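## Task

Lift the black key fob out of the drawer of the small wooden box and set it directly on the table surface, touching nothing but the table. Then close the drawer. The box must stay roughly in its current spot and keep its current heading, and the other item must remain inside the drawer.

## Robot and tools

Robot: two arms, left_arm and right_arm. Each has a parallel-jaw gripper. Each arm's base sits on a tilted plate, and both plates hang from one metal frame behind the arms. For the clearance check, a plate and its half of the frame count as part of that arm. Calibrated bases in the scene frame: left_arm at (+0.048, +0.320, +0.317) m, quat_wxyz (+0.957, -0.123, +0.264, +0.004). right_arm at (+0.034, -0.209, +0.317) m, quat_wxyz (+0.957, +0.118, +0.266, +0.011).

Frame: a single scene frame in metres. The origin is at table-top height, midway between the arms' nominal bases. +z points up and +x points out over the table. left_arm is on the +y side; arm names do not match image left and right. The gripper's fingers point along its own +z axis and open and close along its own y axis. end_effector_position is the point between the finger pads, just under 1 cm behind the tips. Reported poses can be off by a few centimetres, more when the arm is far out.

Row format, used by every moving call: 16 numbers, always for both arms. First left_arm: x, y, z, qw, qx, qy, qz, opening. Then right_arm in the same order. x, y, z is an absolute target position in metres and qw..qz an absolute target quaternion (w first), both in the scene frame. opening runs from -1 (closed, 0 mm gap) to +1 (fully open, about 87 mm). Intermediate values: +0.5 is about 69 mm, 0 about 43 mm, -0.5 about 18 mm. To keep an arm still, resend its last reported pose and the opening it should keep. To hold a gripper's orientation, repeat the same target quaternion each time rather than copying drifted readings.

execute_actions(actions, cameras): one item per call.
- {"actions": []} just reports the state, with all pictures.
- {"actions": [{"rows": [[16 numbers], ...], "steps": n}]} plays up to 15 rows, one per control step of 1/30 s. n is at most 15 and defaults to 15. The last row repeats if rows run out. Any target more than 0.6 m from that arm's last reported position, along any gripper axis, makes the call refused, and nothing is sent.
- {"actions": [{"steps": n}]} waits until n steps (up to 300) have passed since the last result, including your reply time.
- cameras lists the cameras to return: cam_high, cam_low, cam_left_wrist, cam_right_wrist, or ["all"]. Without it, an action call returns no pictures.

move(target, speed, blend, blocking, cameras): drives each gripper in a straight line to absolute poses. target is one 16-number row or a list of up to 15 rows, with no 0.6 m limit. speed is in m/s, from 0.002 to 2.9, default 0.25, and turn rate is capped at twice that in rad/s. It can be one number or one per target. blend, in metres, rounds corners in a list of targets. blocking=false returns after about 0.5 s while motion continues. A move lasts at least 0.5 s and is cut off at 10 s. Paths do not avoid obstacles or the other arm. Opening changes on later targets are applied on arrival, once everything has stopped. The result ends with a move: line. done means within 10 mm and 2 degrees of the target. Other endings include off_target, moving, held and fault. limits=paced means the sent pose was clipped, and limits=held means a check withheld steps. Neither done nor off_target tells you whether there was contact.

Pass the current scene's number. Its result gives the next task.

Results: per-arm end_effector_position, end_effector_quat_wxyz and Hand target. grip_measured is on the same scale as opening. The last Joint positions number is the gripper on a 0 (closed) to 1 (open) scale. Joint velocities may read "within noise" or be omitted. Joint torques are signed toward larger joint angles, include gravity, and are offset and noisy. The first three joints wrap at ±28 N m. Motor temperatures are shown too; MOTOR HOT appears at 75 °C. At 90 °C the arm folds and stays idle, and at 100 °C it collapses. Joint ranges (rad): waist -2.618 to 3.054, shoulder 0 to 3.142, elbow 0 to 3.142 (straight at 2.901), wrist pitch ±1.571, wrist yaw ±1.571, wrist roll ±2.094.

Gripping: note grip_measured when the fingers first touch the part. Command about 0.04 below that reading to grip firmly, or less below for a lighter grip. The force is about 20 N per pad. Closing fast squeezes harder.

Behaviour: the controller limits orientation change to 40 degrees from the measured pose per step. Friction and gravity can leave the gripper low, short or tilted, so check the result after every motion. Small moves may not happen or may go sideways. Do not route a gripper close to its own base, because that can flip the shoulder posture. Each result is taken 5 steps before the action finishes, and those steps run afterwards. The simulation keeps running while you think.

Avoid: dropping or releasing a moving object; objects leaving the table, which fails the task; fast impacts or pushing far past contact; grippers or arms hitting or squeezing each other, including closing on the other arm's fingers, which can end the scene; keeping an arm stretched out or straining, which heats motors. Objects can occasionally be nudged by outside pushes. Camera calibration is given per camera (K, distortion, T_world_to_cam). Fixed cameras may have drifted up to about 2.3 degrees and 9 mm, and wrist camera views can lag while the arm moves.

Each tool is called as a command line: name --argument value for each argument, lists and objects as JSON in quotes; but a table of rows of numbers goes row by row, as --pt "numbers of a row", without its own name.

## Session

execute_actions --actions '[]'

Scene clock: 0.00 s of 6000.00 s.
left_arm: end_effector_position=(+0.0997, +0.1270, +0.2928) grip_measured=+1.000 end_effector_quat_wxyz=(-0.035, +0.687, +0.534, -0.491) | right_arm: end_effector_position=(+0.4544, -0.2631, +0.1802) grip_measured=+1.000 end_effector_quat_wxyz=(+0.210, +0.029, +0.971, -0.113)
Joint positions: left_arm=[-0.98 1.553 0.577 -0.527 0.448 0.878 1] | right_arm=[0.037 1.58 0.906 0.109 0.457 -0.116 1]
Joint velocities: within noise
Joint torques (N m): no reading
Motor temperatures (°C): left_arm=[26 35 37 31 25 28 24] | right_arm=[25 31 31 31 29 29 29]
Heat: left arm: 37 °C; right arm: 31 °C.
Hand target: left_arm +0.1017, +0.1257, +0.2933; -0.031, +0.687, +0.534, -0.491 | right_arm +0.4616, -0.2645, +0.1866; +0.222, +0.034, +0.968, -0.113

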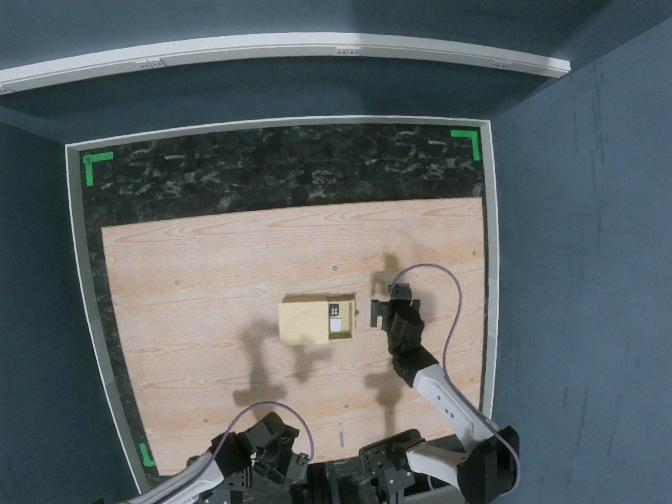

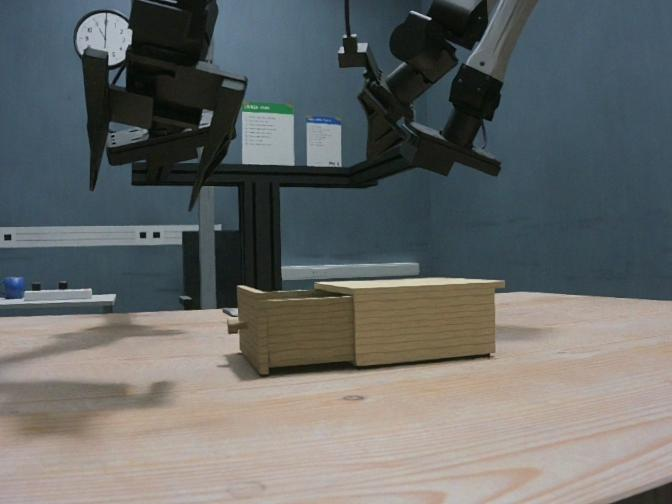

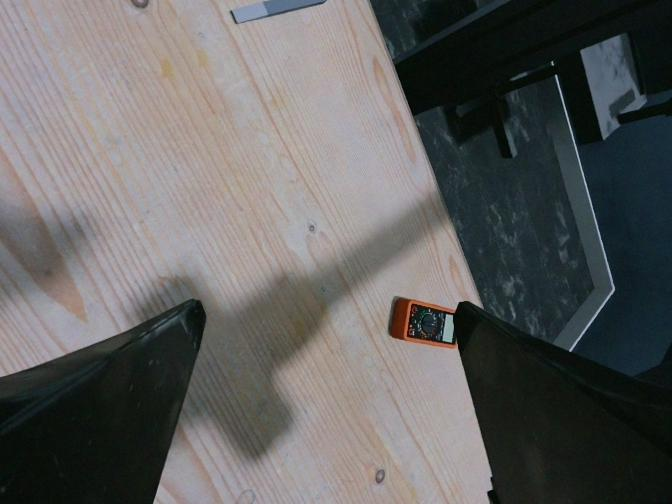

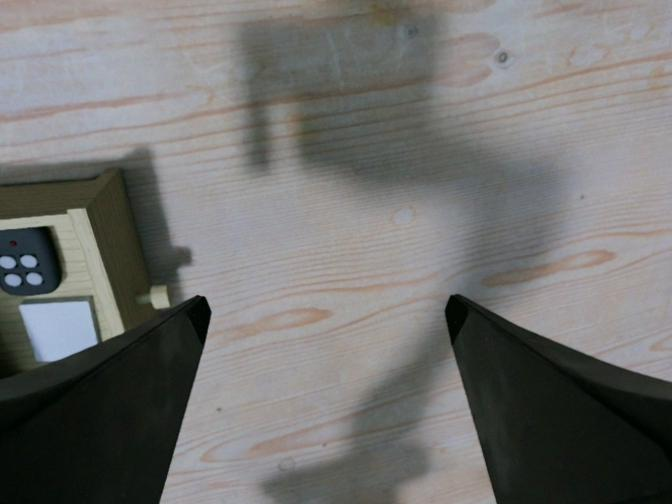

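zoom_image --camera "cam_high" --region '[260, 270, 400, 370]'

zoom_image --camera "cam_right_wrist" --region '[0, 130, 240, 400]'

zoom_image --camera "cam_low" --region '[200, 250, 520, 400]'

Scaled by 3.600 from the camera's 672x504 image, which has a finer 960x720 frame.

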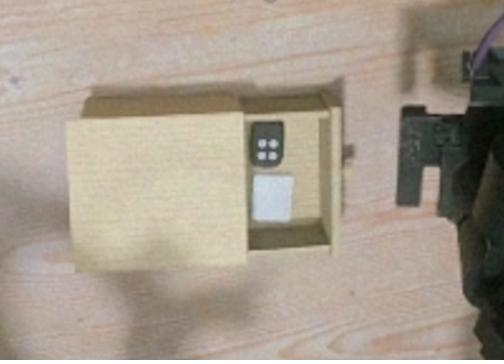

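Scaled by 1.867 from the camera's 672x504 image, which has a finer 960x720 frame.

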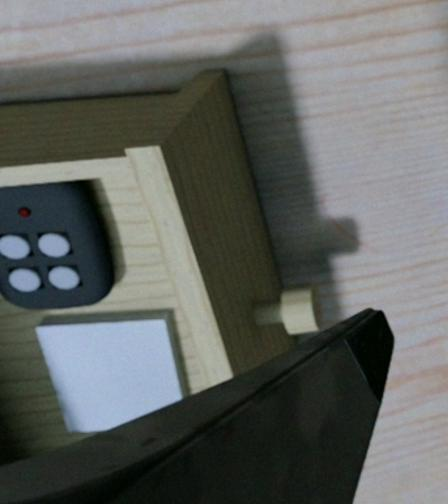

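Scaled by 1.575 from the camera's 672x504 image, which has a finer 960x720 frame.

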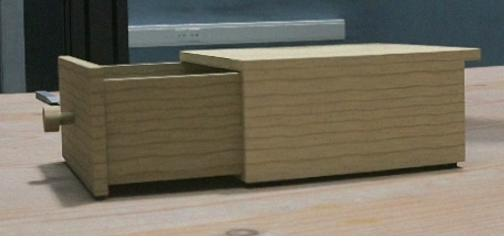

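move --target '[0.0997, 0.1270, 0.2928, -0.035, 0.687, 0.534, -0.491, 1, 0.46, -0.12, 0.20, 0.22, 0, 0.975, 0, 1]' --speed 0.2

Scene clock: 5.47 s of 6000.00 s.
left_arm: end_effector_position=(+0.0997, +0.1270, +0.2928) grip_measured=+1.000 end_effector_quat_wxyz=(-0.035, +0.687, +0.534, -0.491) | right_arm: end_effector_position=(+0.4545, -0.1230, +0.2000) grip_measured=+1.000 end_effector_quat_wxyz=(+0.218, -0.007, +0.976, +0.002)
Joint positions: left_arm=[-0.98 1.553 0.577 -0.527 0.448 0.878 1] | right_arm=[0.354 1.64 0.97 0.022 0.477 0.063 1]
Joint torques (N m): left_arm=[-3.18 -4.12 3.77 0.43 0.53 0.18] | right_arm=[4.41 -5.96 7.77 0.87 0.14 -0.04]
Heat: left arm: 38 °C; right arm: 32 °C.
Hand target: left_arm +0.0997, +0.1270, +0.2927; -0.035, +0.687, +0.534, -0.491 | right_arm +0.4599, -0.1200, +0.2000; +0.220, +0.000, +0.975, +0.000
Off the commanded pose: left_arm 0.000 m, 0 deg | right_arm 0.006 m, 1 deg.
Kept back: nothing.
move: done
camera_calibration:
cam_right_wrist: T_world_to_cam=[[0.0337499, -0.999413, 0.00593783, -0.141176], [-0.904602, -0.0280211, 0.425336, 0.342378], [-0.42492, -0.0197264, -0.905016, 0.508098], [0, 0, 0, 1]] pos_world=[0.530381, -0.121477, 0.31505]

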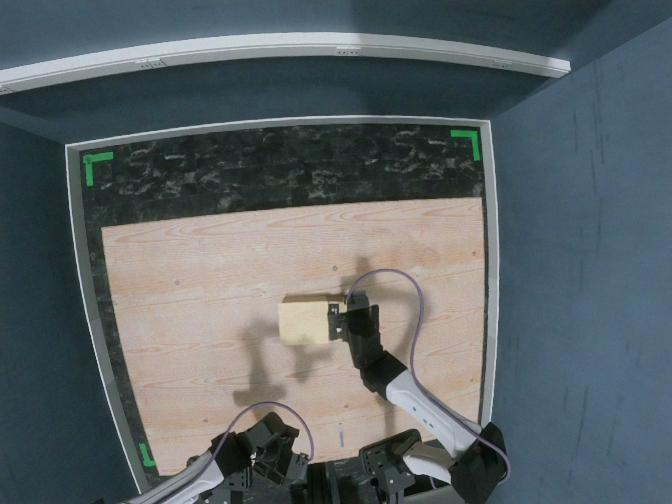

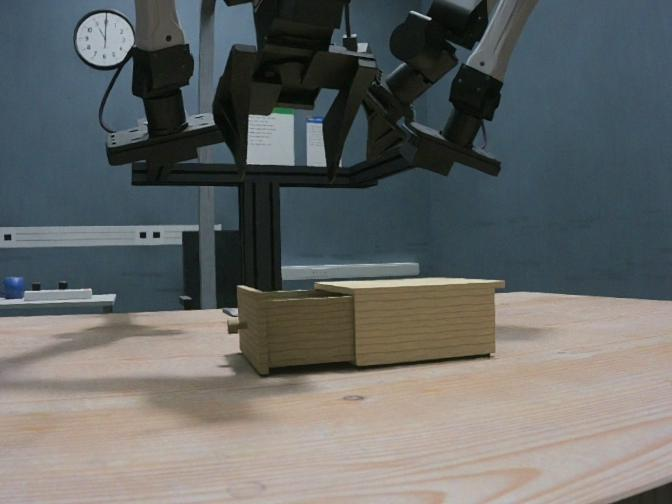

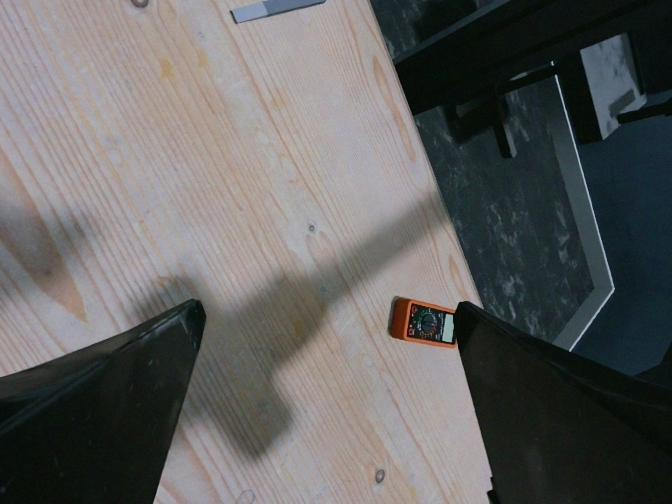

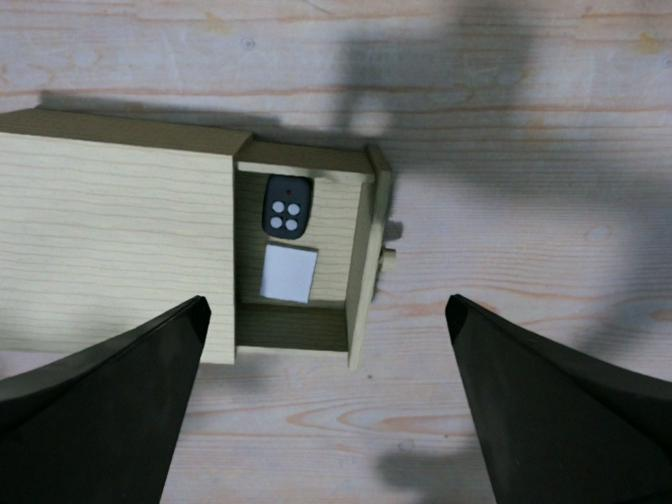

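zoom_image --camera "cam_right_wrist" --region '[210, 120, 420, 380]'

Scaled by 1.938 from the camera's 672x504 image, which has a finer 960x720 frame.

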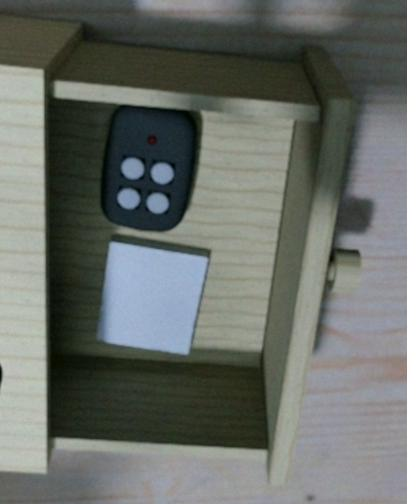

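zoom_image --camera "cam_low" --region '[190, 0, 420, 200]'

zoom_image --camera "cam_right_wrist" --region '[150, 280, 520, 504]'

Scaled by 2.191 from the camera's 672x504 image, which has a finer 960x720 frame.

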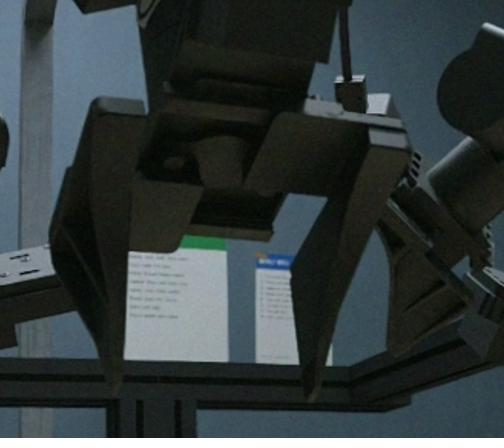

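Scaled by 1.362 from the camera's 672x504 image, which has a finer 960x720 frame.

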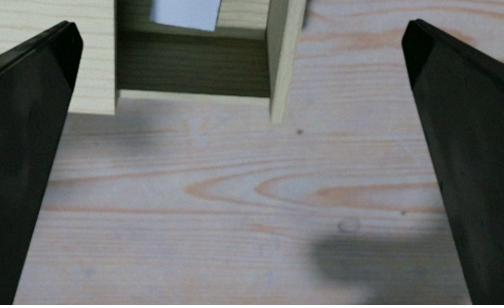

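move --target '[0.0997, 0.1270, 0.2928, -0.035, 0.687, 0.534, -0.491, 1, 0.405, -0.154, 0.13, 0, 0, 1, 0, -0.2]' --speed 0.2

Scene clock: 12.60 s of 6000.00 s.
left_arm: end_effector_position=(+0.0997, +0.1270, +0.2928) grip_measured=+1.000 end_effector_quat_wxyz=(-0.035, +0.687, +0.534, -0.491) | right_arm: end_effector_position=(+0.4033, -0.1540, +0.1337) grip_measured=-0.200 end_effector_quat_wxyz=(+0.005, -0.007, +1.000, -0.002)
Joint positions: left_arm=[-0.98 1.553 0.577 -0.527 0.448 0.878 1] | right_arm=[0.194 1.89 1.205 -0.378 0.338 0.115 0.4]
Joint torques (N m): left_arm=[-3.22 -4.11 3.77 0.43 0.54 0.17] | right_arm=[2.97 -7.04 6.41 0.16 -0.09 -0.03]
Heat: left arm: 38 °C; right arm: 33 °C.
Hand target: left_arm +0.0997, +0.1270, +0.2927; -0.035, +0.687, +0.534, -0.491 | right_arm +0.4050, -0.1541, +0.1301; +0.000, +0.000, +1.000, +0.000
Off the commanded pose: left_arm 0.000 m, 0 deg | right_arm 0.004 m, 1 deg.
Kept back: nothing.
move: done
camera_calibration:
cam_right_wrist: T_world_to_cam=[[0.0350452, -0.99938, 0.00346883, -0.170256], [-0.645529, -0.0199867, 0.763474, 0.174821], [-0.762931, -0.0289953, -0.645829, 0.526052], [0, 0, 0, 1]] pos_world=[0.52016, -0.151403, 0.206859]

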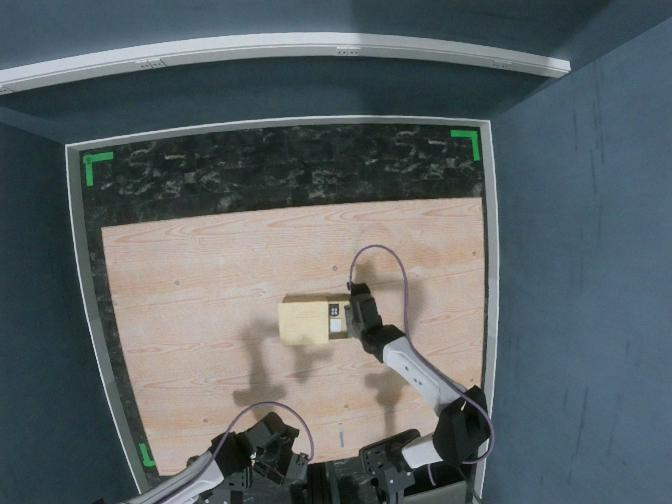

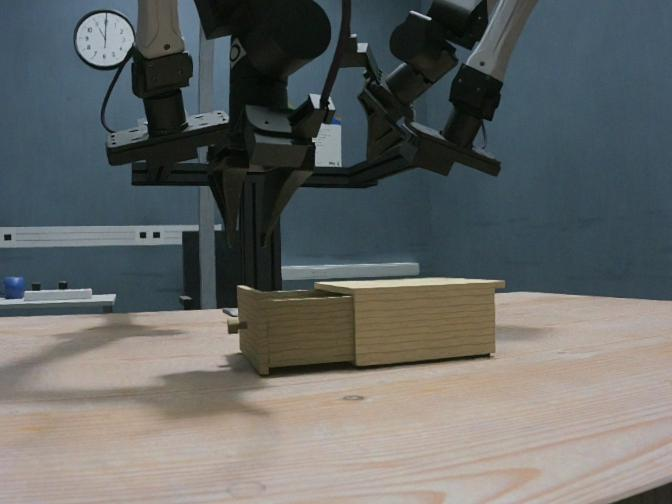

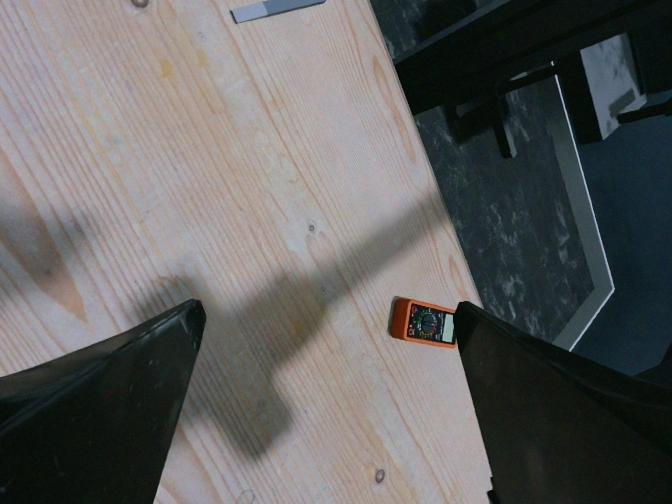

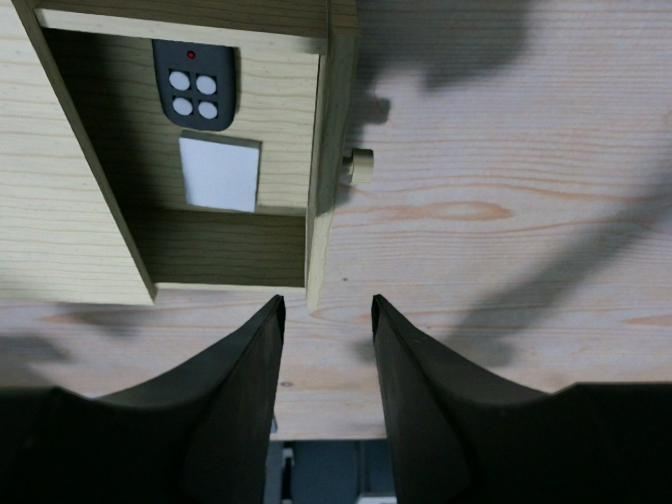

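zoom_image --camera "cam_right_wrist" --region '[120, 0, 400, 320]'

zoom_image --camera "cam_low" --region '[200, 180, 380, 390]'

Scaled by 1.575 from the camera's 672x504 image, which has a finer 960x720 frame.

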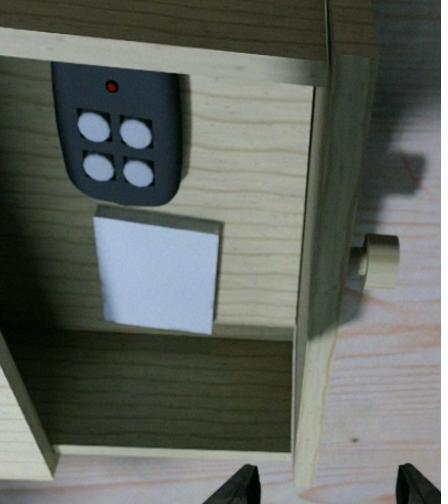

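Scaled by 2.400 from the camera's 672x504 image, which has a finer 960x720 frame.

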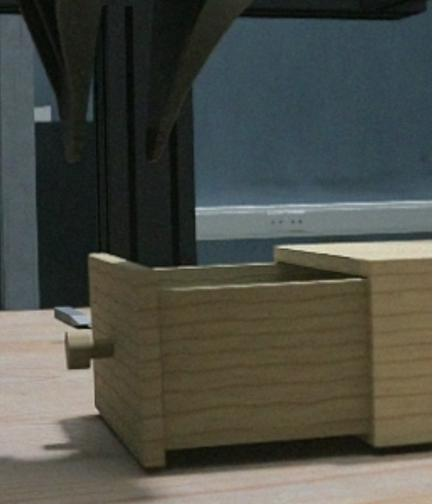

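move --pt "0.0997 0.1270 0.2928 -0.035 0.687 0.534 -0.491 1 0.406 -0.1525 0.12 0 0.035 0.9994 0 -0.5" --pt "0.0997 0.1270 0.2928 -0.035 0.687 0.534 -0.491 1 0.406 -0.1525 0.085 0 0.035 0.9994 0 -0.5" --speed 0.08

zoom_image --camera "cam_low" --region '[200, 180, 380, 390]'

zoom_image --camera "cam_right_wrist" --region '[170, 100, 500, 400]'

Scene clock: 16.73 s of 6000.00 s.
left_arm: end_effector_position=(+0.0997, +0.1270, +0.2928) grip_measured=+1.000 end_effector_quat_wxyz=(-0.035, +0.687, +0.534, -0.491) | right_arm: end_effector_position=(+0.3990, -0.1519, +0.0909) grip_measured=-0.500 end_effector_quat_wxyz=(-0.008, +0.031, +0.999, -0.003)
Joint positions: left_arm=[-0.98 1.553 0.577 -0.527 0.448 0.878 1] | right_arm=[0.155 2.025 1.24 -0.293 0.317 0.164 0.25]
Joint torques (N m): left_arm=[-3.19 -4.08 3.79 0.43 0.53 0.19] | right_arm=[2.89 -7.24 5.34 0.36 -0.08 -0.2]
Heat: left arm: 38 °C; right arm: 33 °C.
Hand target: left_arm +0.0997, +0.1270, +0.2927; -0.035, +0.687, +0.534, -0.491 | right_arm +0.4059, -0.1527, +0.0853; +0.000, +0.035, +0.999, +0.000
Off the commanded pose: left_arm 0.000 m, 0 deg | right_arm 0.009 m, 1 deg.
Kept back: nothing.
move: done
camera_calibration:
cam_right_wrist: T_world_to_cam=[[-0.0418933, -0.999112, 0.00458939, -0.137198], [-0.625728, 0.0298176, 0.779471, 0.203011], [-0.778915, 0.0297829, -0.626421, 0.508723], [0, 0, 0, 1]] pos_world=[0.517535, -0.158281, 0.161063]

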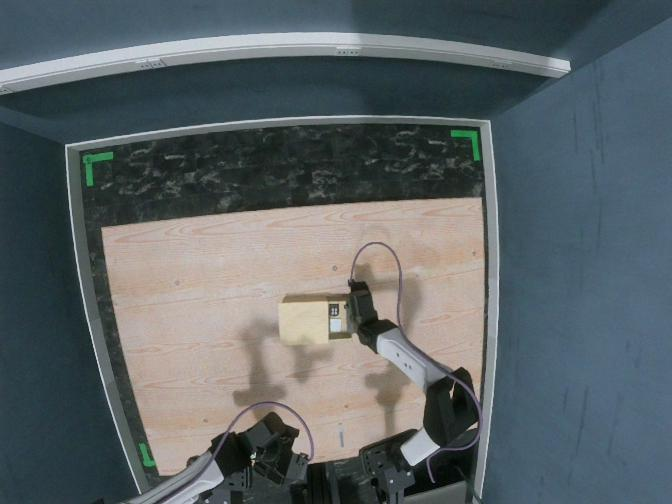

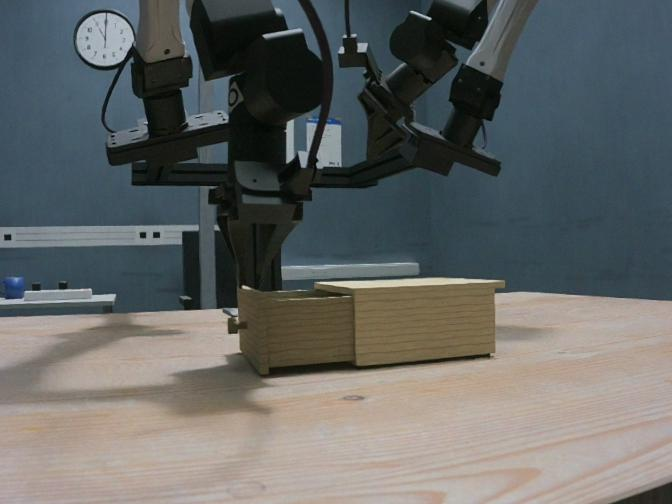

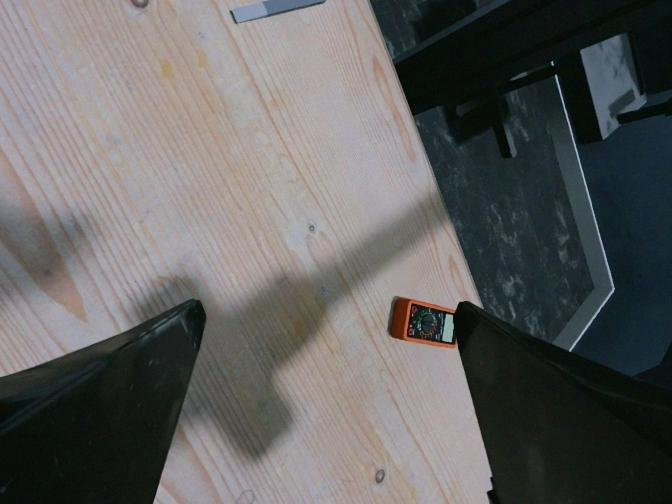

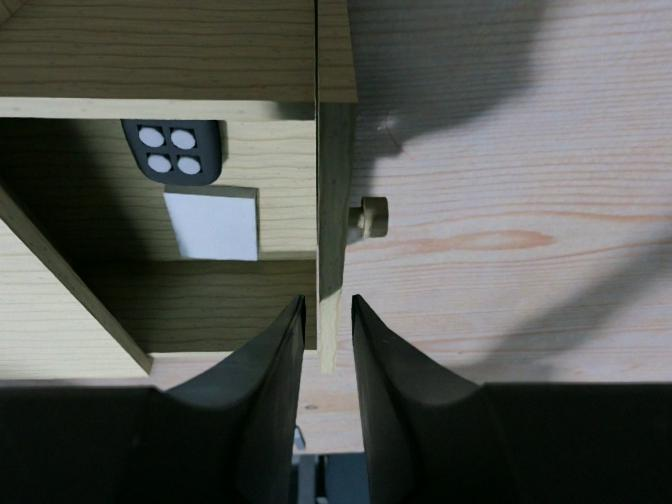

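Scaled by 2.400 from the camera's 672x504 image, which has a finer 960x720 frame.

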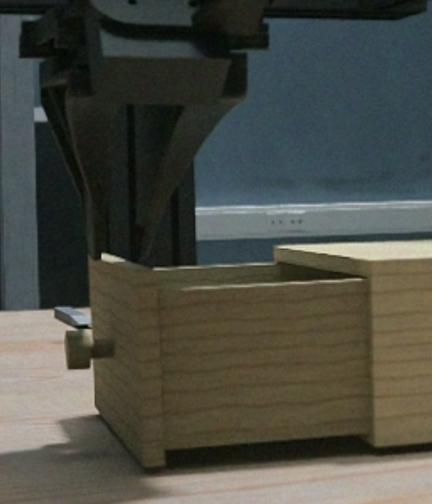

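Scaled by 1.527 from the camera's 672x504 image, which has a finer 960x720 frame.

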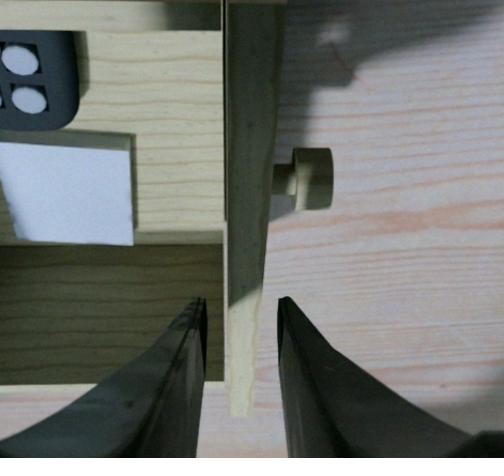

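move --pt "0.0997 0.1270 0.2928 -0.035 0.687 0.534 -0.491 1 0.412 -0.1535 0.066 0 0.035 0.9994 0 -0.5" --pt "0.0997 0.1270 0.2928 -0.035 0.687 0.534 -0.491 1 0.411 -0.172 0.066 0 0.035 0.9994 0 -0.5" --speed '[0.08, 0.05]'

zoom_image --camera "cam_low" --region '[180, 180, 520, 390]'

zoom_image --camera "cam_high" --region '[260, 270, 400, 370]'

Scene clock: 18.17 s of 6000.00 s.
left_arm: end_effector_position=(+0.0997, +0.1270, +0.2928) grip_measured=+1.000 end_effector_quat_wxyz=(-0.035, +0.687, +0.534, -0.491) | right_arm: end_effector_position=(+0.4042, -0.1598, +0.0690) grip_measured=-0.500 end_effector_quat_wxyz=(-0.012, +0.033, +0.999, +0.014)
Joint positions: left_arm=[-0.98 1.553 0.577 -0.527 0.448 0.878 1] | right_arm=[0.103 2.091 1.285 -0.264 0.257 0.121 0.25]
Joint torques (N m): left_arm=[-3.21 -4.08 3.77 0.43 0.53 0.18] | right_arm=[2.04 -9.01 3.73 0.35 0.19 -0.27]
Heat: left arm: 38 °C; right arm: 33 °C.
Hand target: left_arm +0.0997, +0.1270, +0.2927; -0.035, +0.687, +0.534, -0.491 | right_arm +0.4107, -0.1720, +0.0663; -0.001, +0.035, +0.999, +0.000
Off the commanded pose: left_arm 0.000 m, 0 deg | right_arm 0.014 m, 2 deg.
Kept back: nothing.
move: off_target (right_arm)
camera_calibration:
cam_right_wrist: T_world_to_cam=[[-0.0464107, -0.998487, -0.0294901, -0.140604], [-0.619916, 0.00563986, 0.784648, 0.216993], [-0.783294, 0.0546974, -0.61924, 0.504587], [0, 0, 0, 1]] pos_world=[0.523232, -0.169214, 0.138051]

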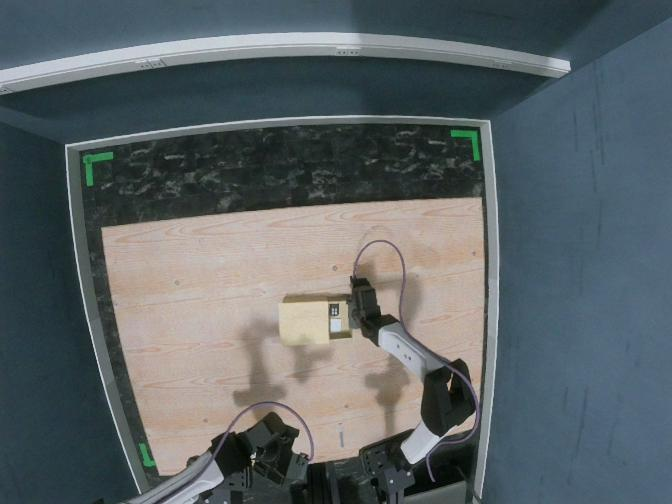

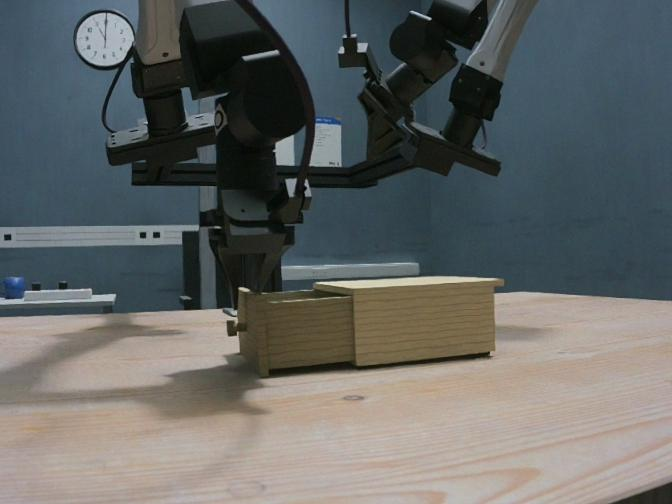

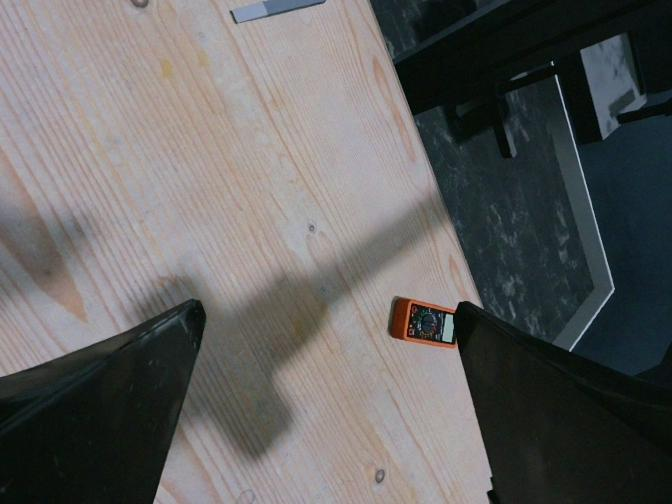

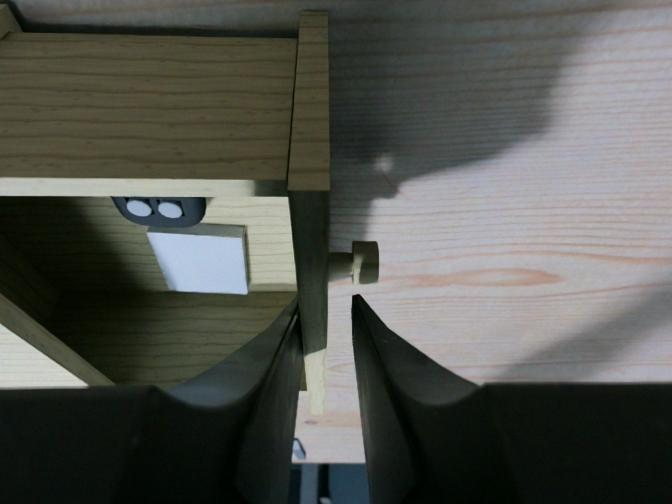

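Scaled by 1.482 from the camera's 672x504 image, which has a finer 960x720 frame.

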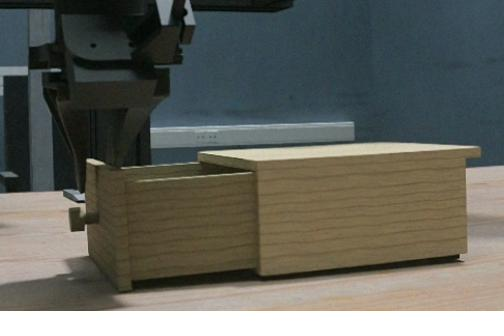

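Scaled by 3.600 from the camera's 672x504 image, which has a finer 960x720 frame.

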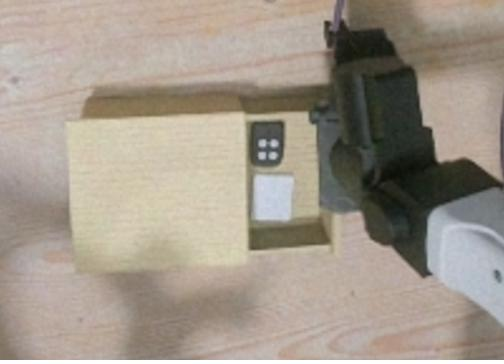

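move --target '[0.0997, 0.1270, 0.2928, -0.035, 0.687, 0.534, -0.491, 1, 0.410, -0.190, 0.066, 0, 0.035, 0.9994, 0, -0.5]' --speed 0.04

zoom_image --camera "cam_low" --region '[180, 180, 520, 390]'

zoom_image --camera "cam_high" --region '[260, 270, 400, 370]'

Scene clock: 19.27 s of 6000.00 s.
left_arm: end_effector_position=(+0.0997, +0.1270, +0.2928) grip_measured=+1.000 end_effector_quat_wxyz=(-0.035, +0.687, +0.534, -0.491) | right_arm: end_effector_position=(+0.4039, -0.1655, +0.0652) grip_measured=-0.500 end_effector_quat_wxyz=(-0.013, +0.035, +0.999, +0.034)
Joint positions: left_arm=[-0.98 1.553 0.577 -0.527 0.448 0.878 1] | right_arm=[0.069 2.091 1.28 -0.251 0.201 0.093 0.25]
Joint torques (N m): left_arm=[-3.21 -4.1 3.79 0.42 0.54 0.16] | right_arm=[0.8 -10.52 2.71 0.29 0.53 -0.47]
Heat: left arm: 38 °C; right arm: 33 °C.
Hand target: left_arm +0.0997, +0.1270, +0.2927; -0.035, +0.687, +0.534, -0.491 | right_arm +0.4095, -0.1896, +0.0664; -0.002, +0.035, +0.999, +0.000
Off the commanded pose: left_arm 0.000 m, 0 deg | right_arm 0.025 m, 4 deg.
Kept back: nothing.
move: off_target (right_arm)
camera_calibration:
cam_right_wrist: T_world_to_cam=[[-0.0494301, -0.996383, -0.0691182, -0.142214], [-0.61919, -0.0237288, 0.784882, 0.214617], [-0.783683, 0.0815942, -0.615778, 0.50668], [0, 0, 0, 1]] pos_world=[0.522936, -0.17795, 0.133723]

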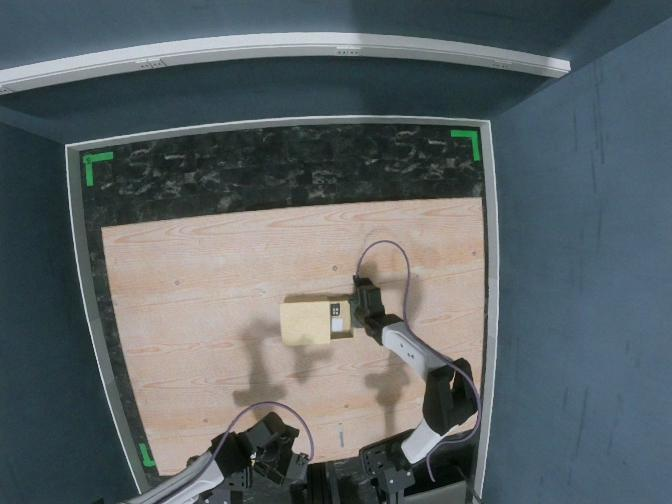

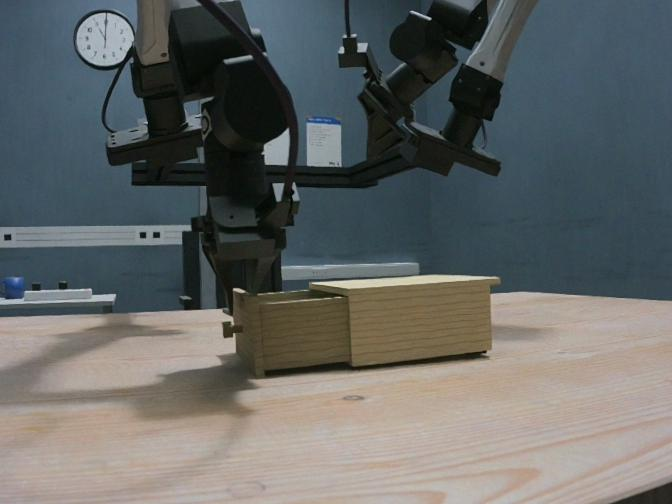

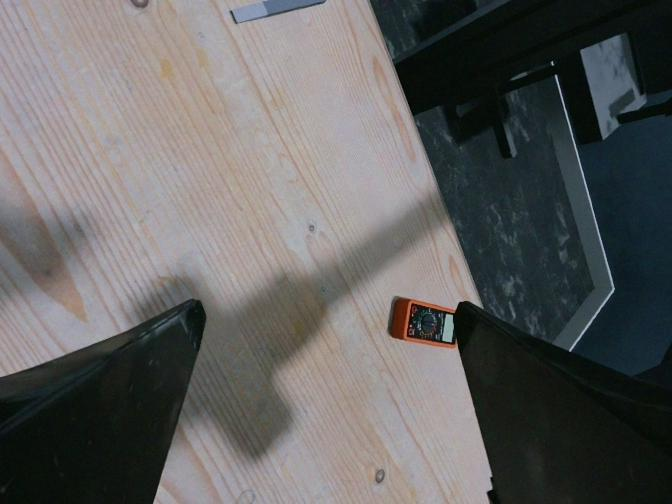

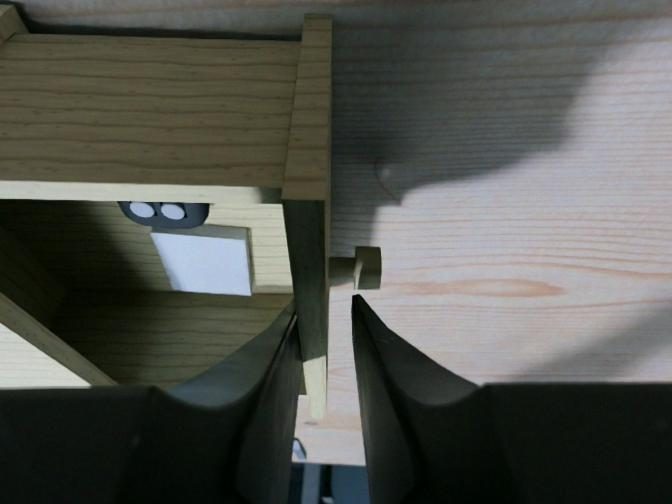

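Scaled by 1.482 from the camera's 672x504 image, which has a finer 960x720 frame.

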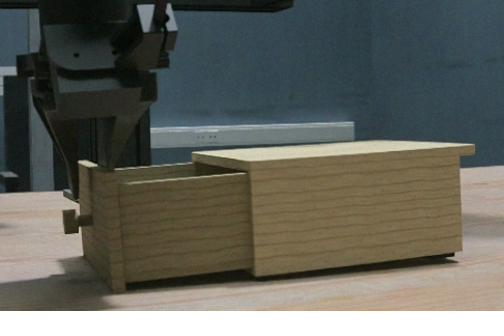

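Scaled by 3.600 from the camera's 672x504 image, which has a finer 960x720 frame.

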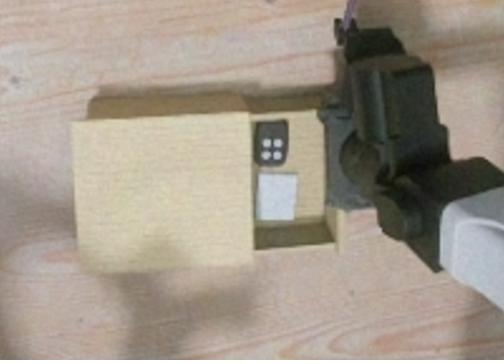

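zoom_image --camera "cam_low" --region '[190, 190, 310, 320]'

Scaled by 3.877 from the camera's 672x504 image, which has a finer 960x720 frame.

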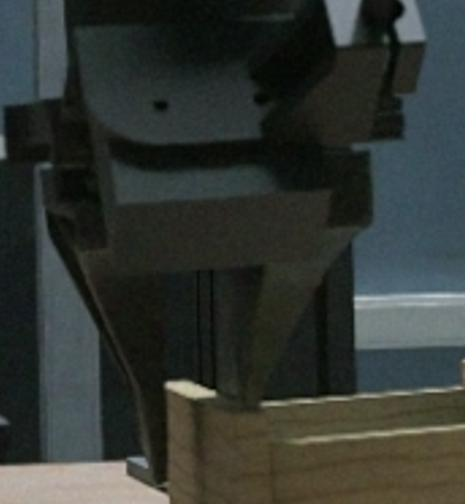

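move --pt "0.0997 0.1270 0.2928 -0.035 0.687 0.534 -0.491 1 0.409 -0.163 0.066 0 0.035 0.9994 0 -0.5" --pt "0.0997 0.1270 0.2928 -0.035 0.687 0.534 -0.491 1 0.409 -0.160 0.12 0 0.035 0.9994 0 -0.5" --pt "0.0997 0.1270 0.2928 -0.035 0.687 0.534 -0.491 1 0.41 -0.13 0.20 0.22 0 0.975 0 -0.5" --speed '[0.05, 0.15, 0.25]' --blend '[0, 0.02, 0]'

zoom_image --camera "cam_right_wrist" --region '[130, 60, 480, 360]'

zoom_image --camera "cam_high" --region '[260, 270, 400, 370]'

Scene clock: 28.93 s of 6000.00 s.
left_arm: end_effector_position=(+0.0997, +0.1270, +0.2928) grip_measured=+1.000 end_effector_quat_wxyz=(-0.035, +0.687, +0.534, -0.491) | right_arm: end_effector_position=(+0.4001, -0.1297, +0.1891) grip_measured=-0.500 end_effector_quat_wxyz=(+0.196, -0.005, +0.981, -0.001)
Joint positions: left_arm=[-0.98 1.553 0.577 -0.527 0.448 0.878 1] | right_arm=[0.366 1.567 0.772 0.093 0.489 0.096 0.25]
Joint torques (N m): left_arm=[-3.21 -4.1 3.75 0.43 0.53 0.18] | right_arm=[4.29 -8.92 4.08 1.03 0.14 -0.26]
Heat: left arm: 39 °C; right arm: 35 °C.
Hand target: left_arm +0.0997, +0.1270, +0.2927; -0.035, +0.687, +0.534, -0.491 | right_arm +0.4099, -0.1299, +0.1999; +0.220, +0.000, +0.976, +0.000
Off the commanded pose: left_arm 0.000 m, 0 deg | right_arm 0.015 m, 3 deg.
Kept back: nothing.
move: off_target (right_arm)
camera_calibration:
cam_right_wrist: T_world_to_cam=[[0.0300024, -0.9995, 0.0099944, -0.145255], [-0.884894, -0.0219097, 0.465277, 0.282926], [-0.464826, -0.0228034, -0.885109, 0.486919], [0, 0, 0, 1]] pos_world=[0.48105, -0.12788, 0.300789]

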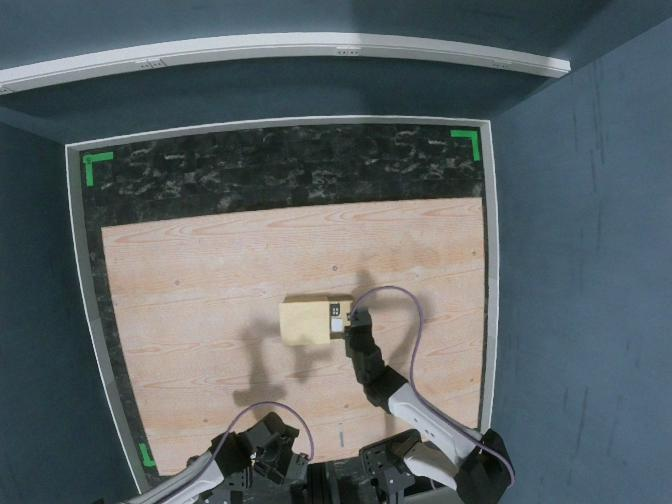

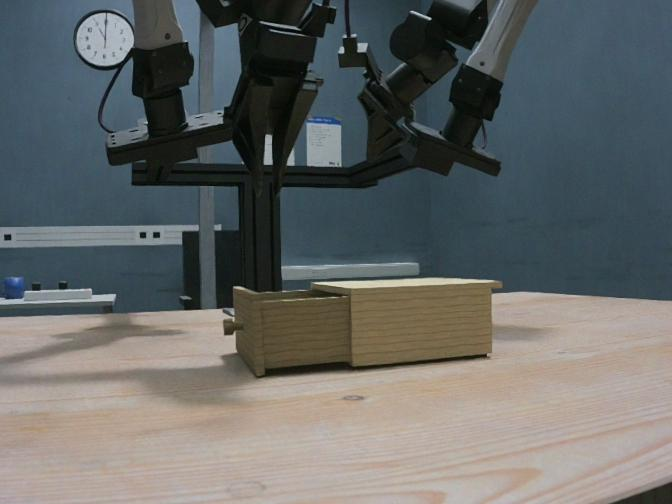

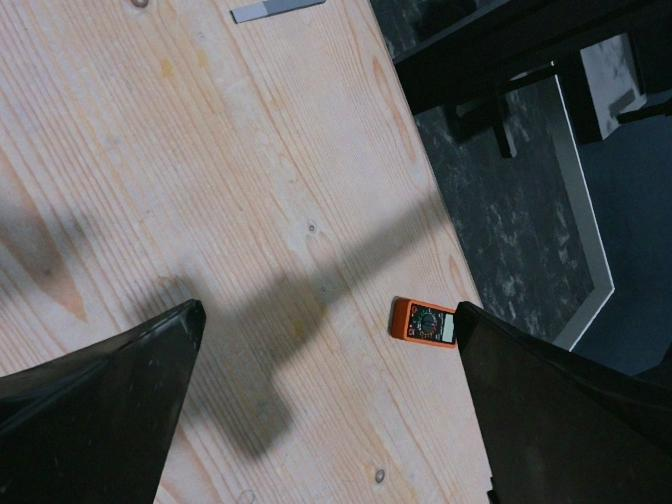

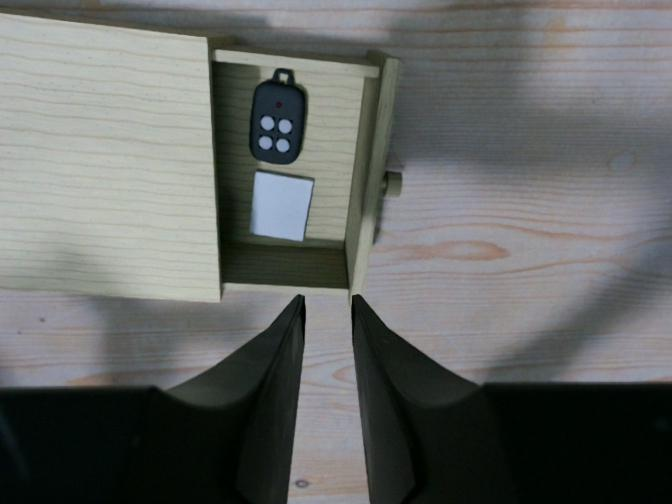

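Scaled by 1.440 from the camera's 672x504 image, which has a finer 960x720 frame.

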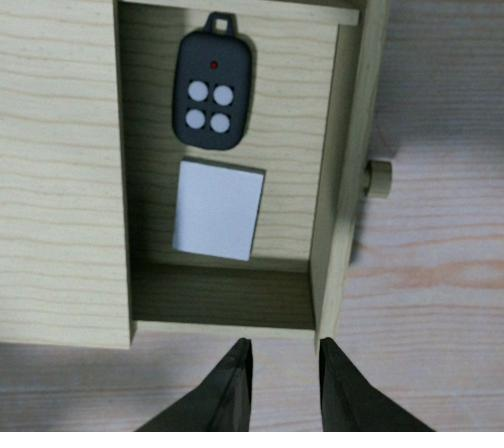

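Scaled by 3.600 from the camera's 672x504 image, which has a finer 960x720 frame.

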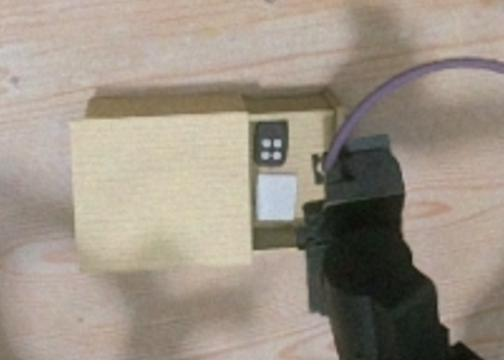

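zoom_image --camera "cam_low" --region '[340, 20, 530, 200]'

zoom_image --camera "cam_right_wrist" --region '[200, 40, 340, 180]'

zoom_image --camera "cam_low" --region '[220, 80, 330, 200]'

Scaled by 2.653 from the camera's 672x504 image, which has a finer 960x720 frame.

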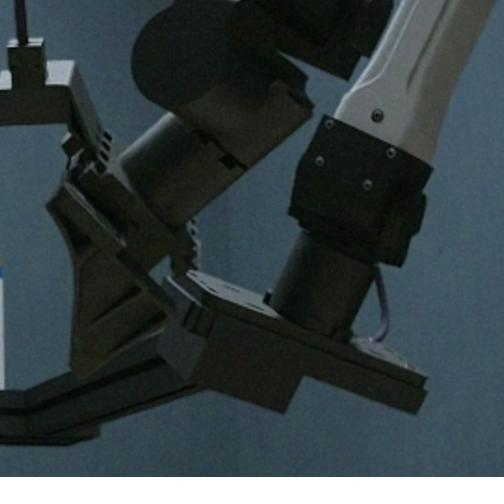

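Scaled by 3.600 from the camera's 672x504 image, which has a finer 960x720 frame.

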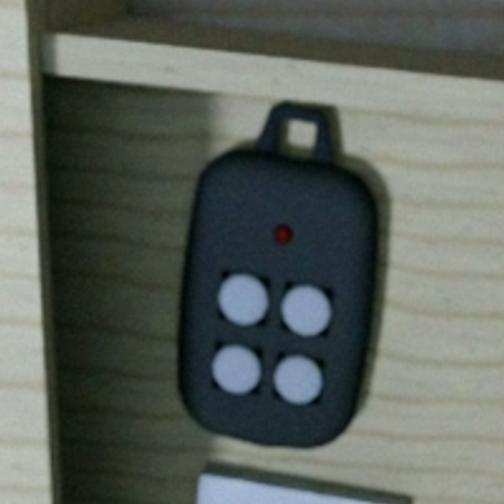

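Scaled by 4.200 from the camera's 672x504 image, which has a finer 960x720 frame.

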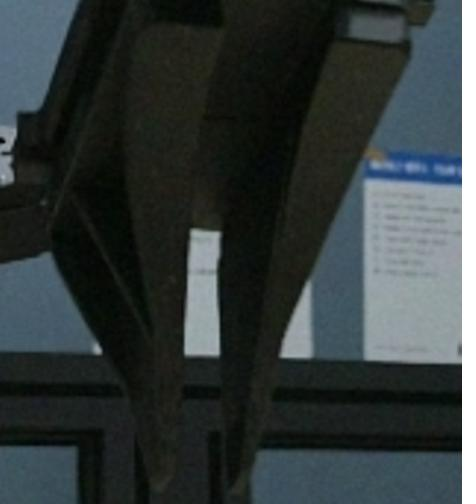

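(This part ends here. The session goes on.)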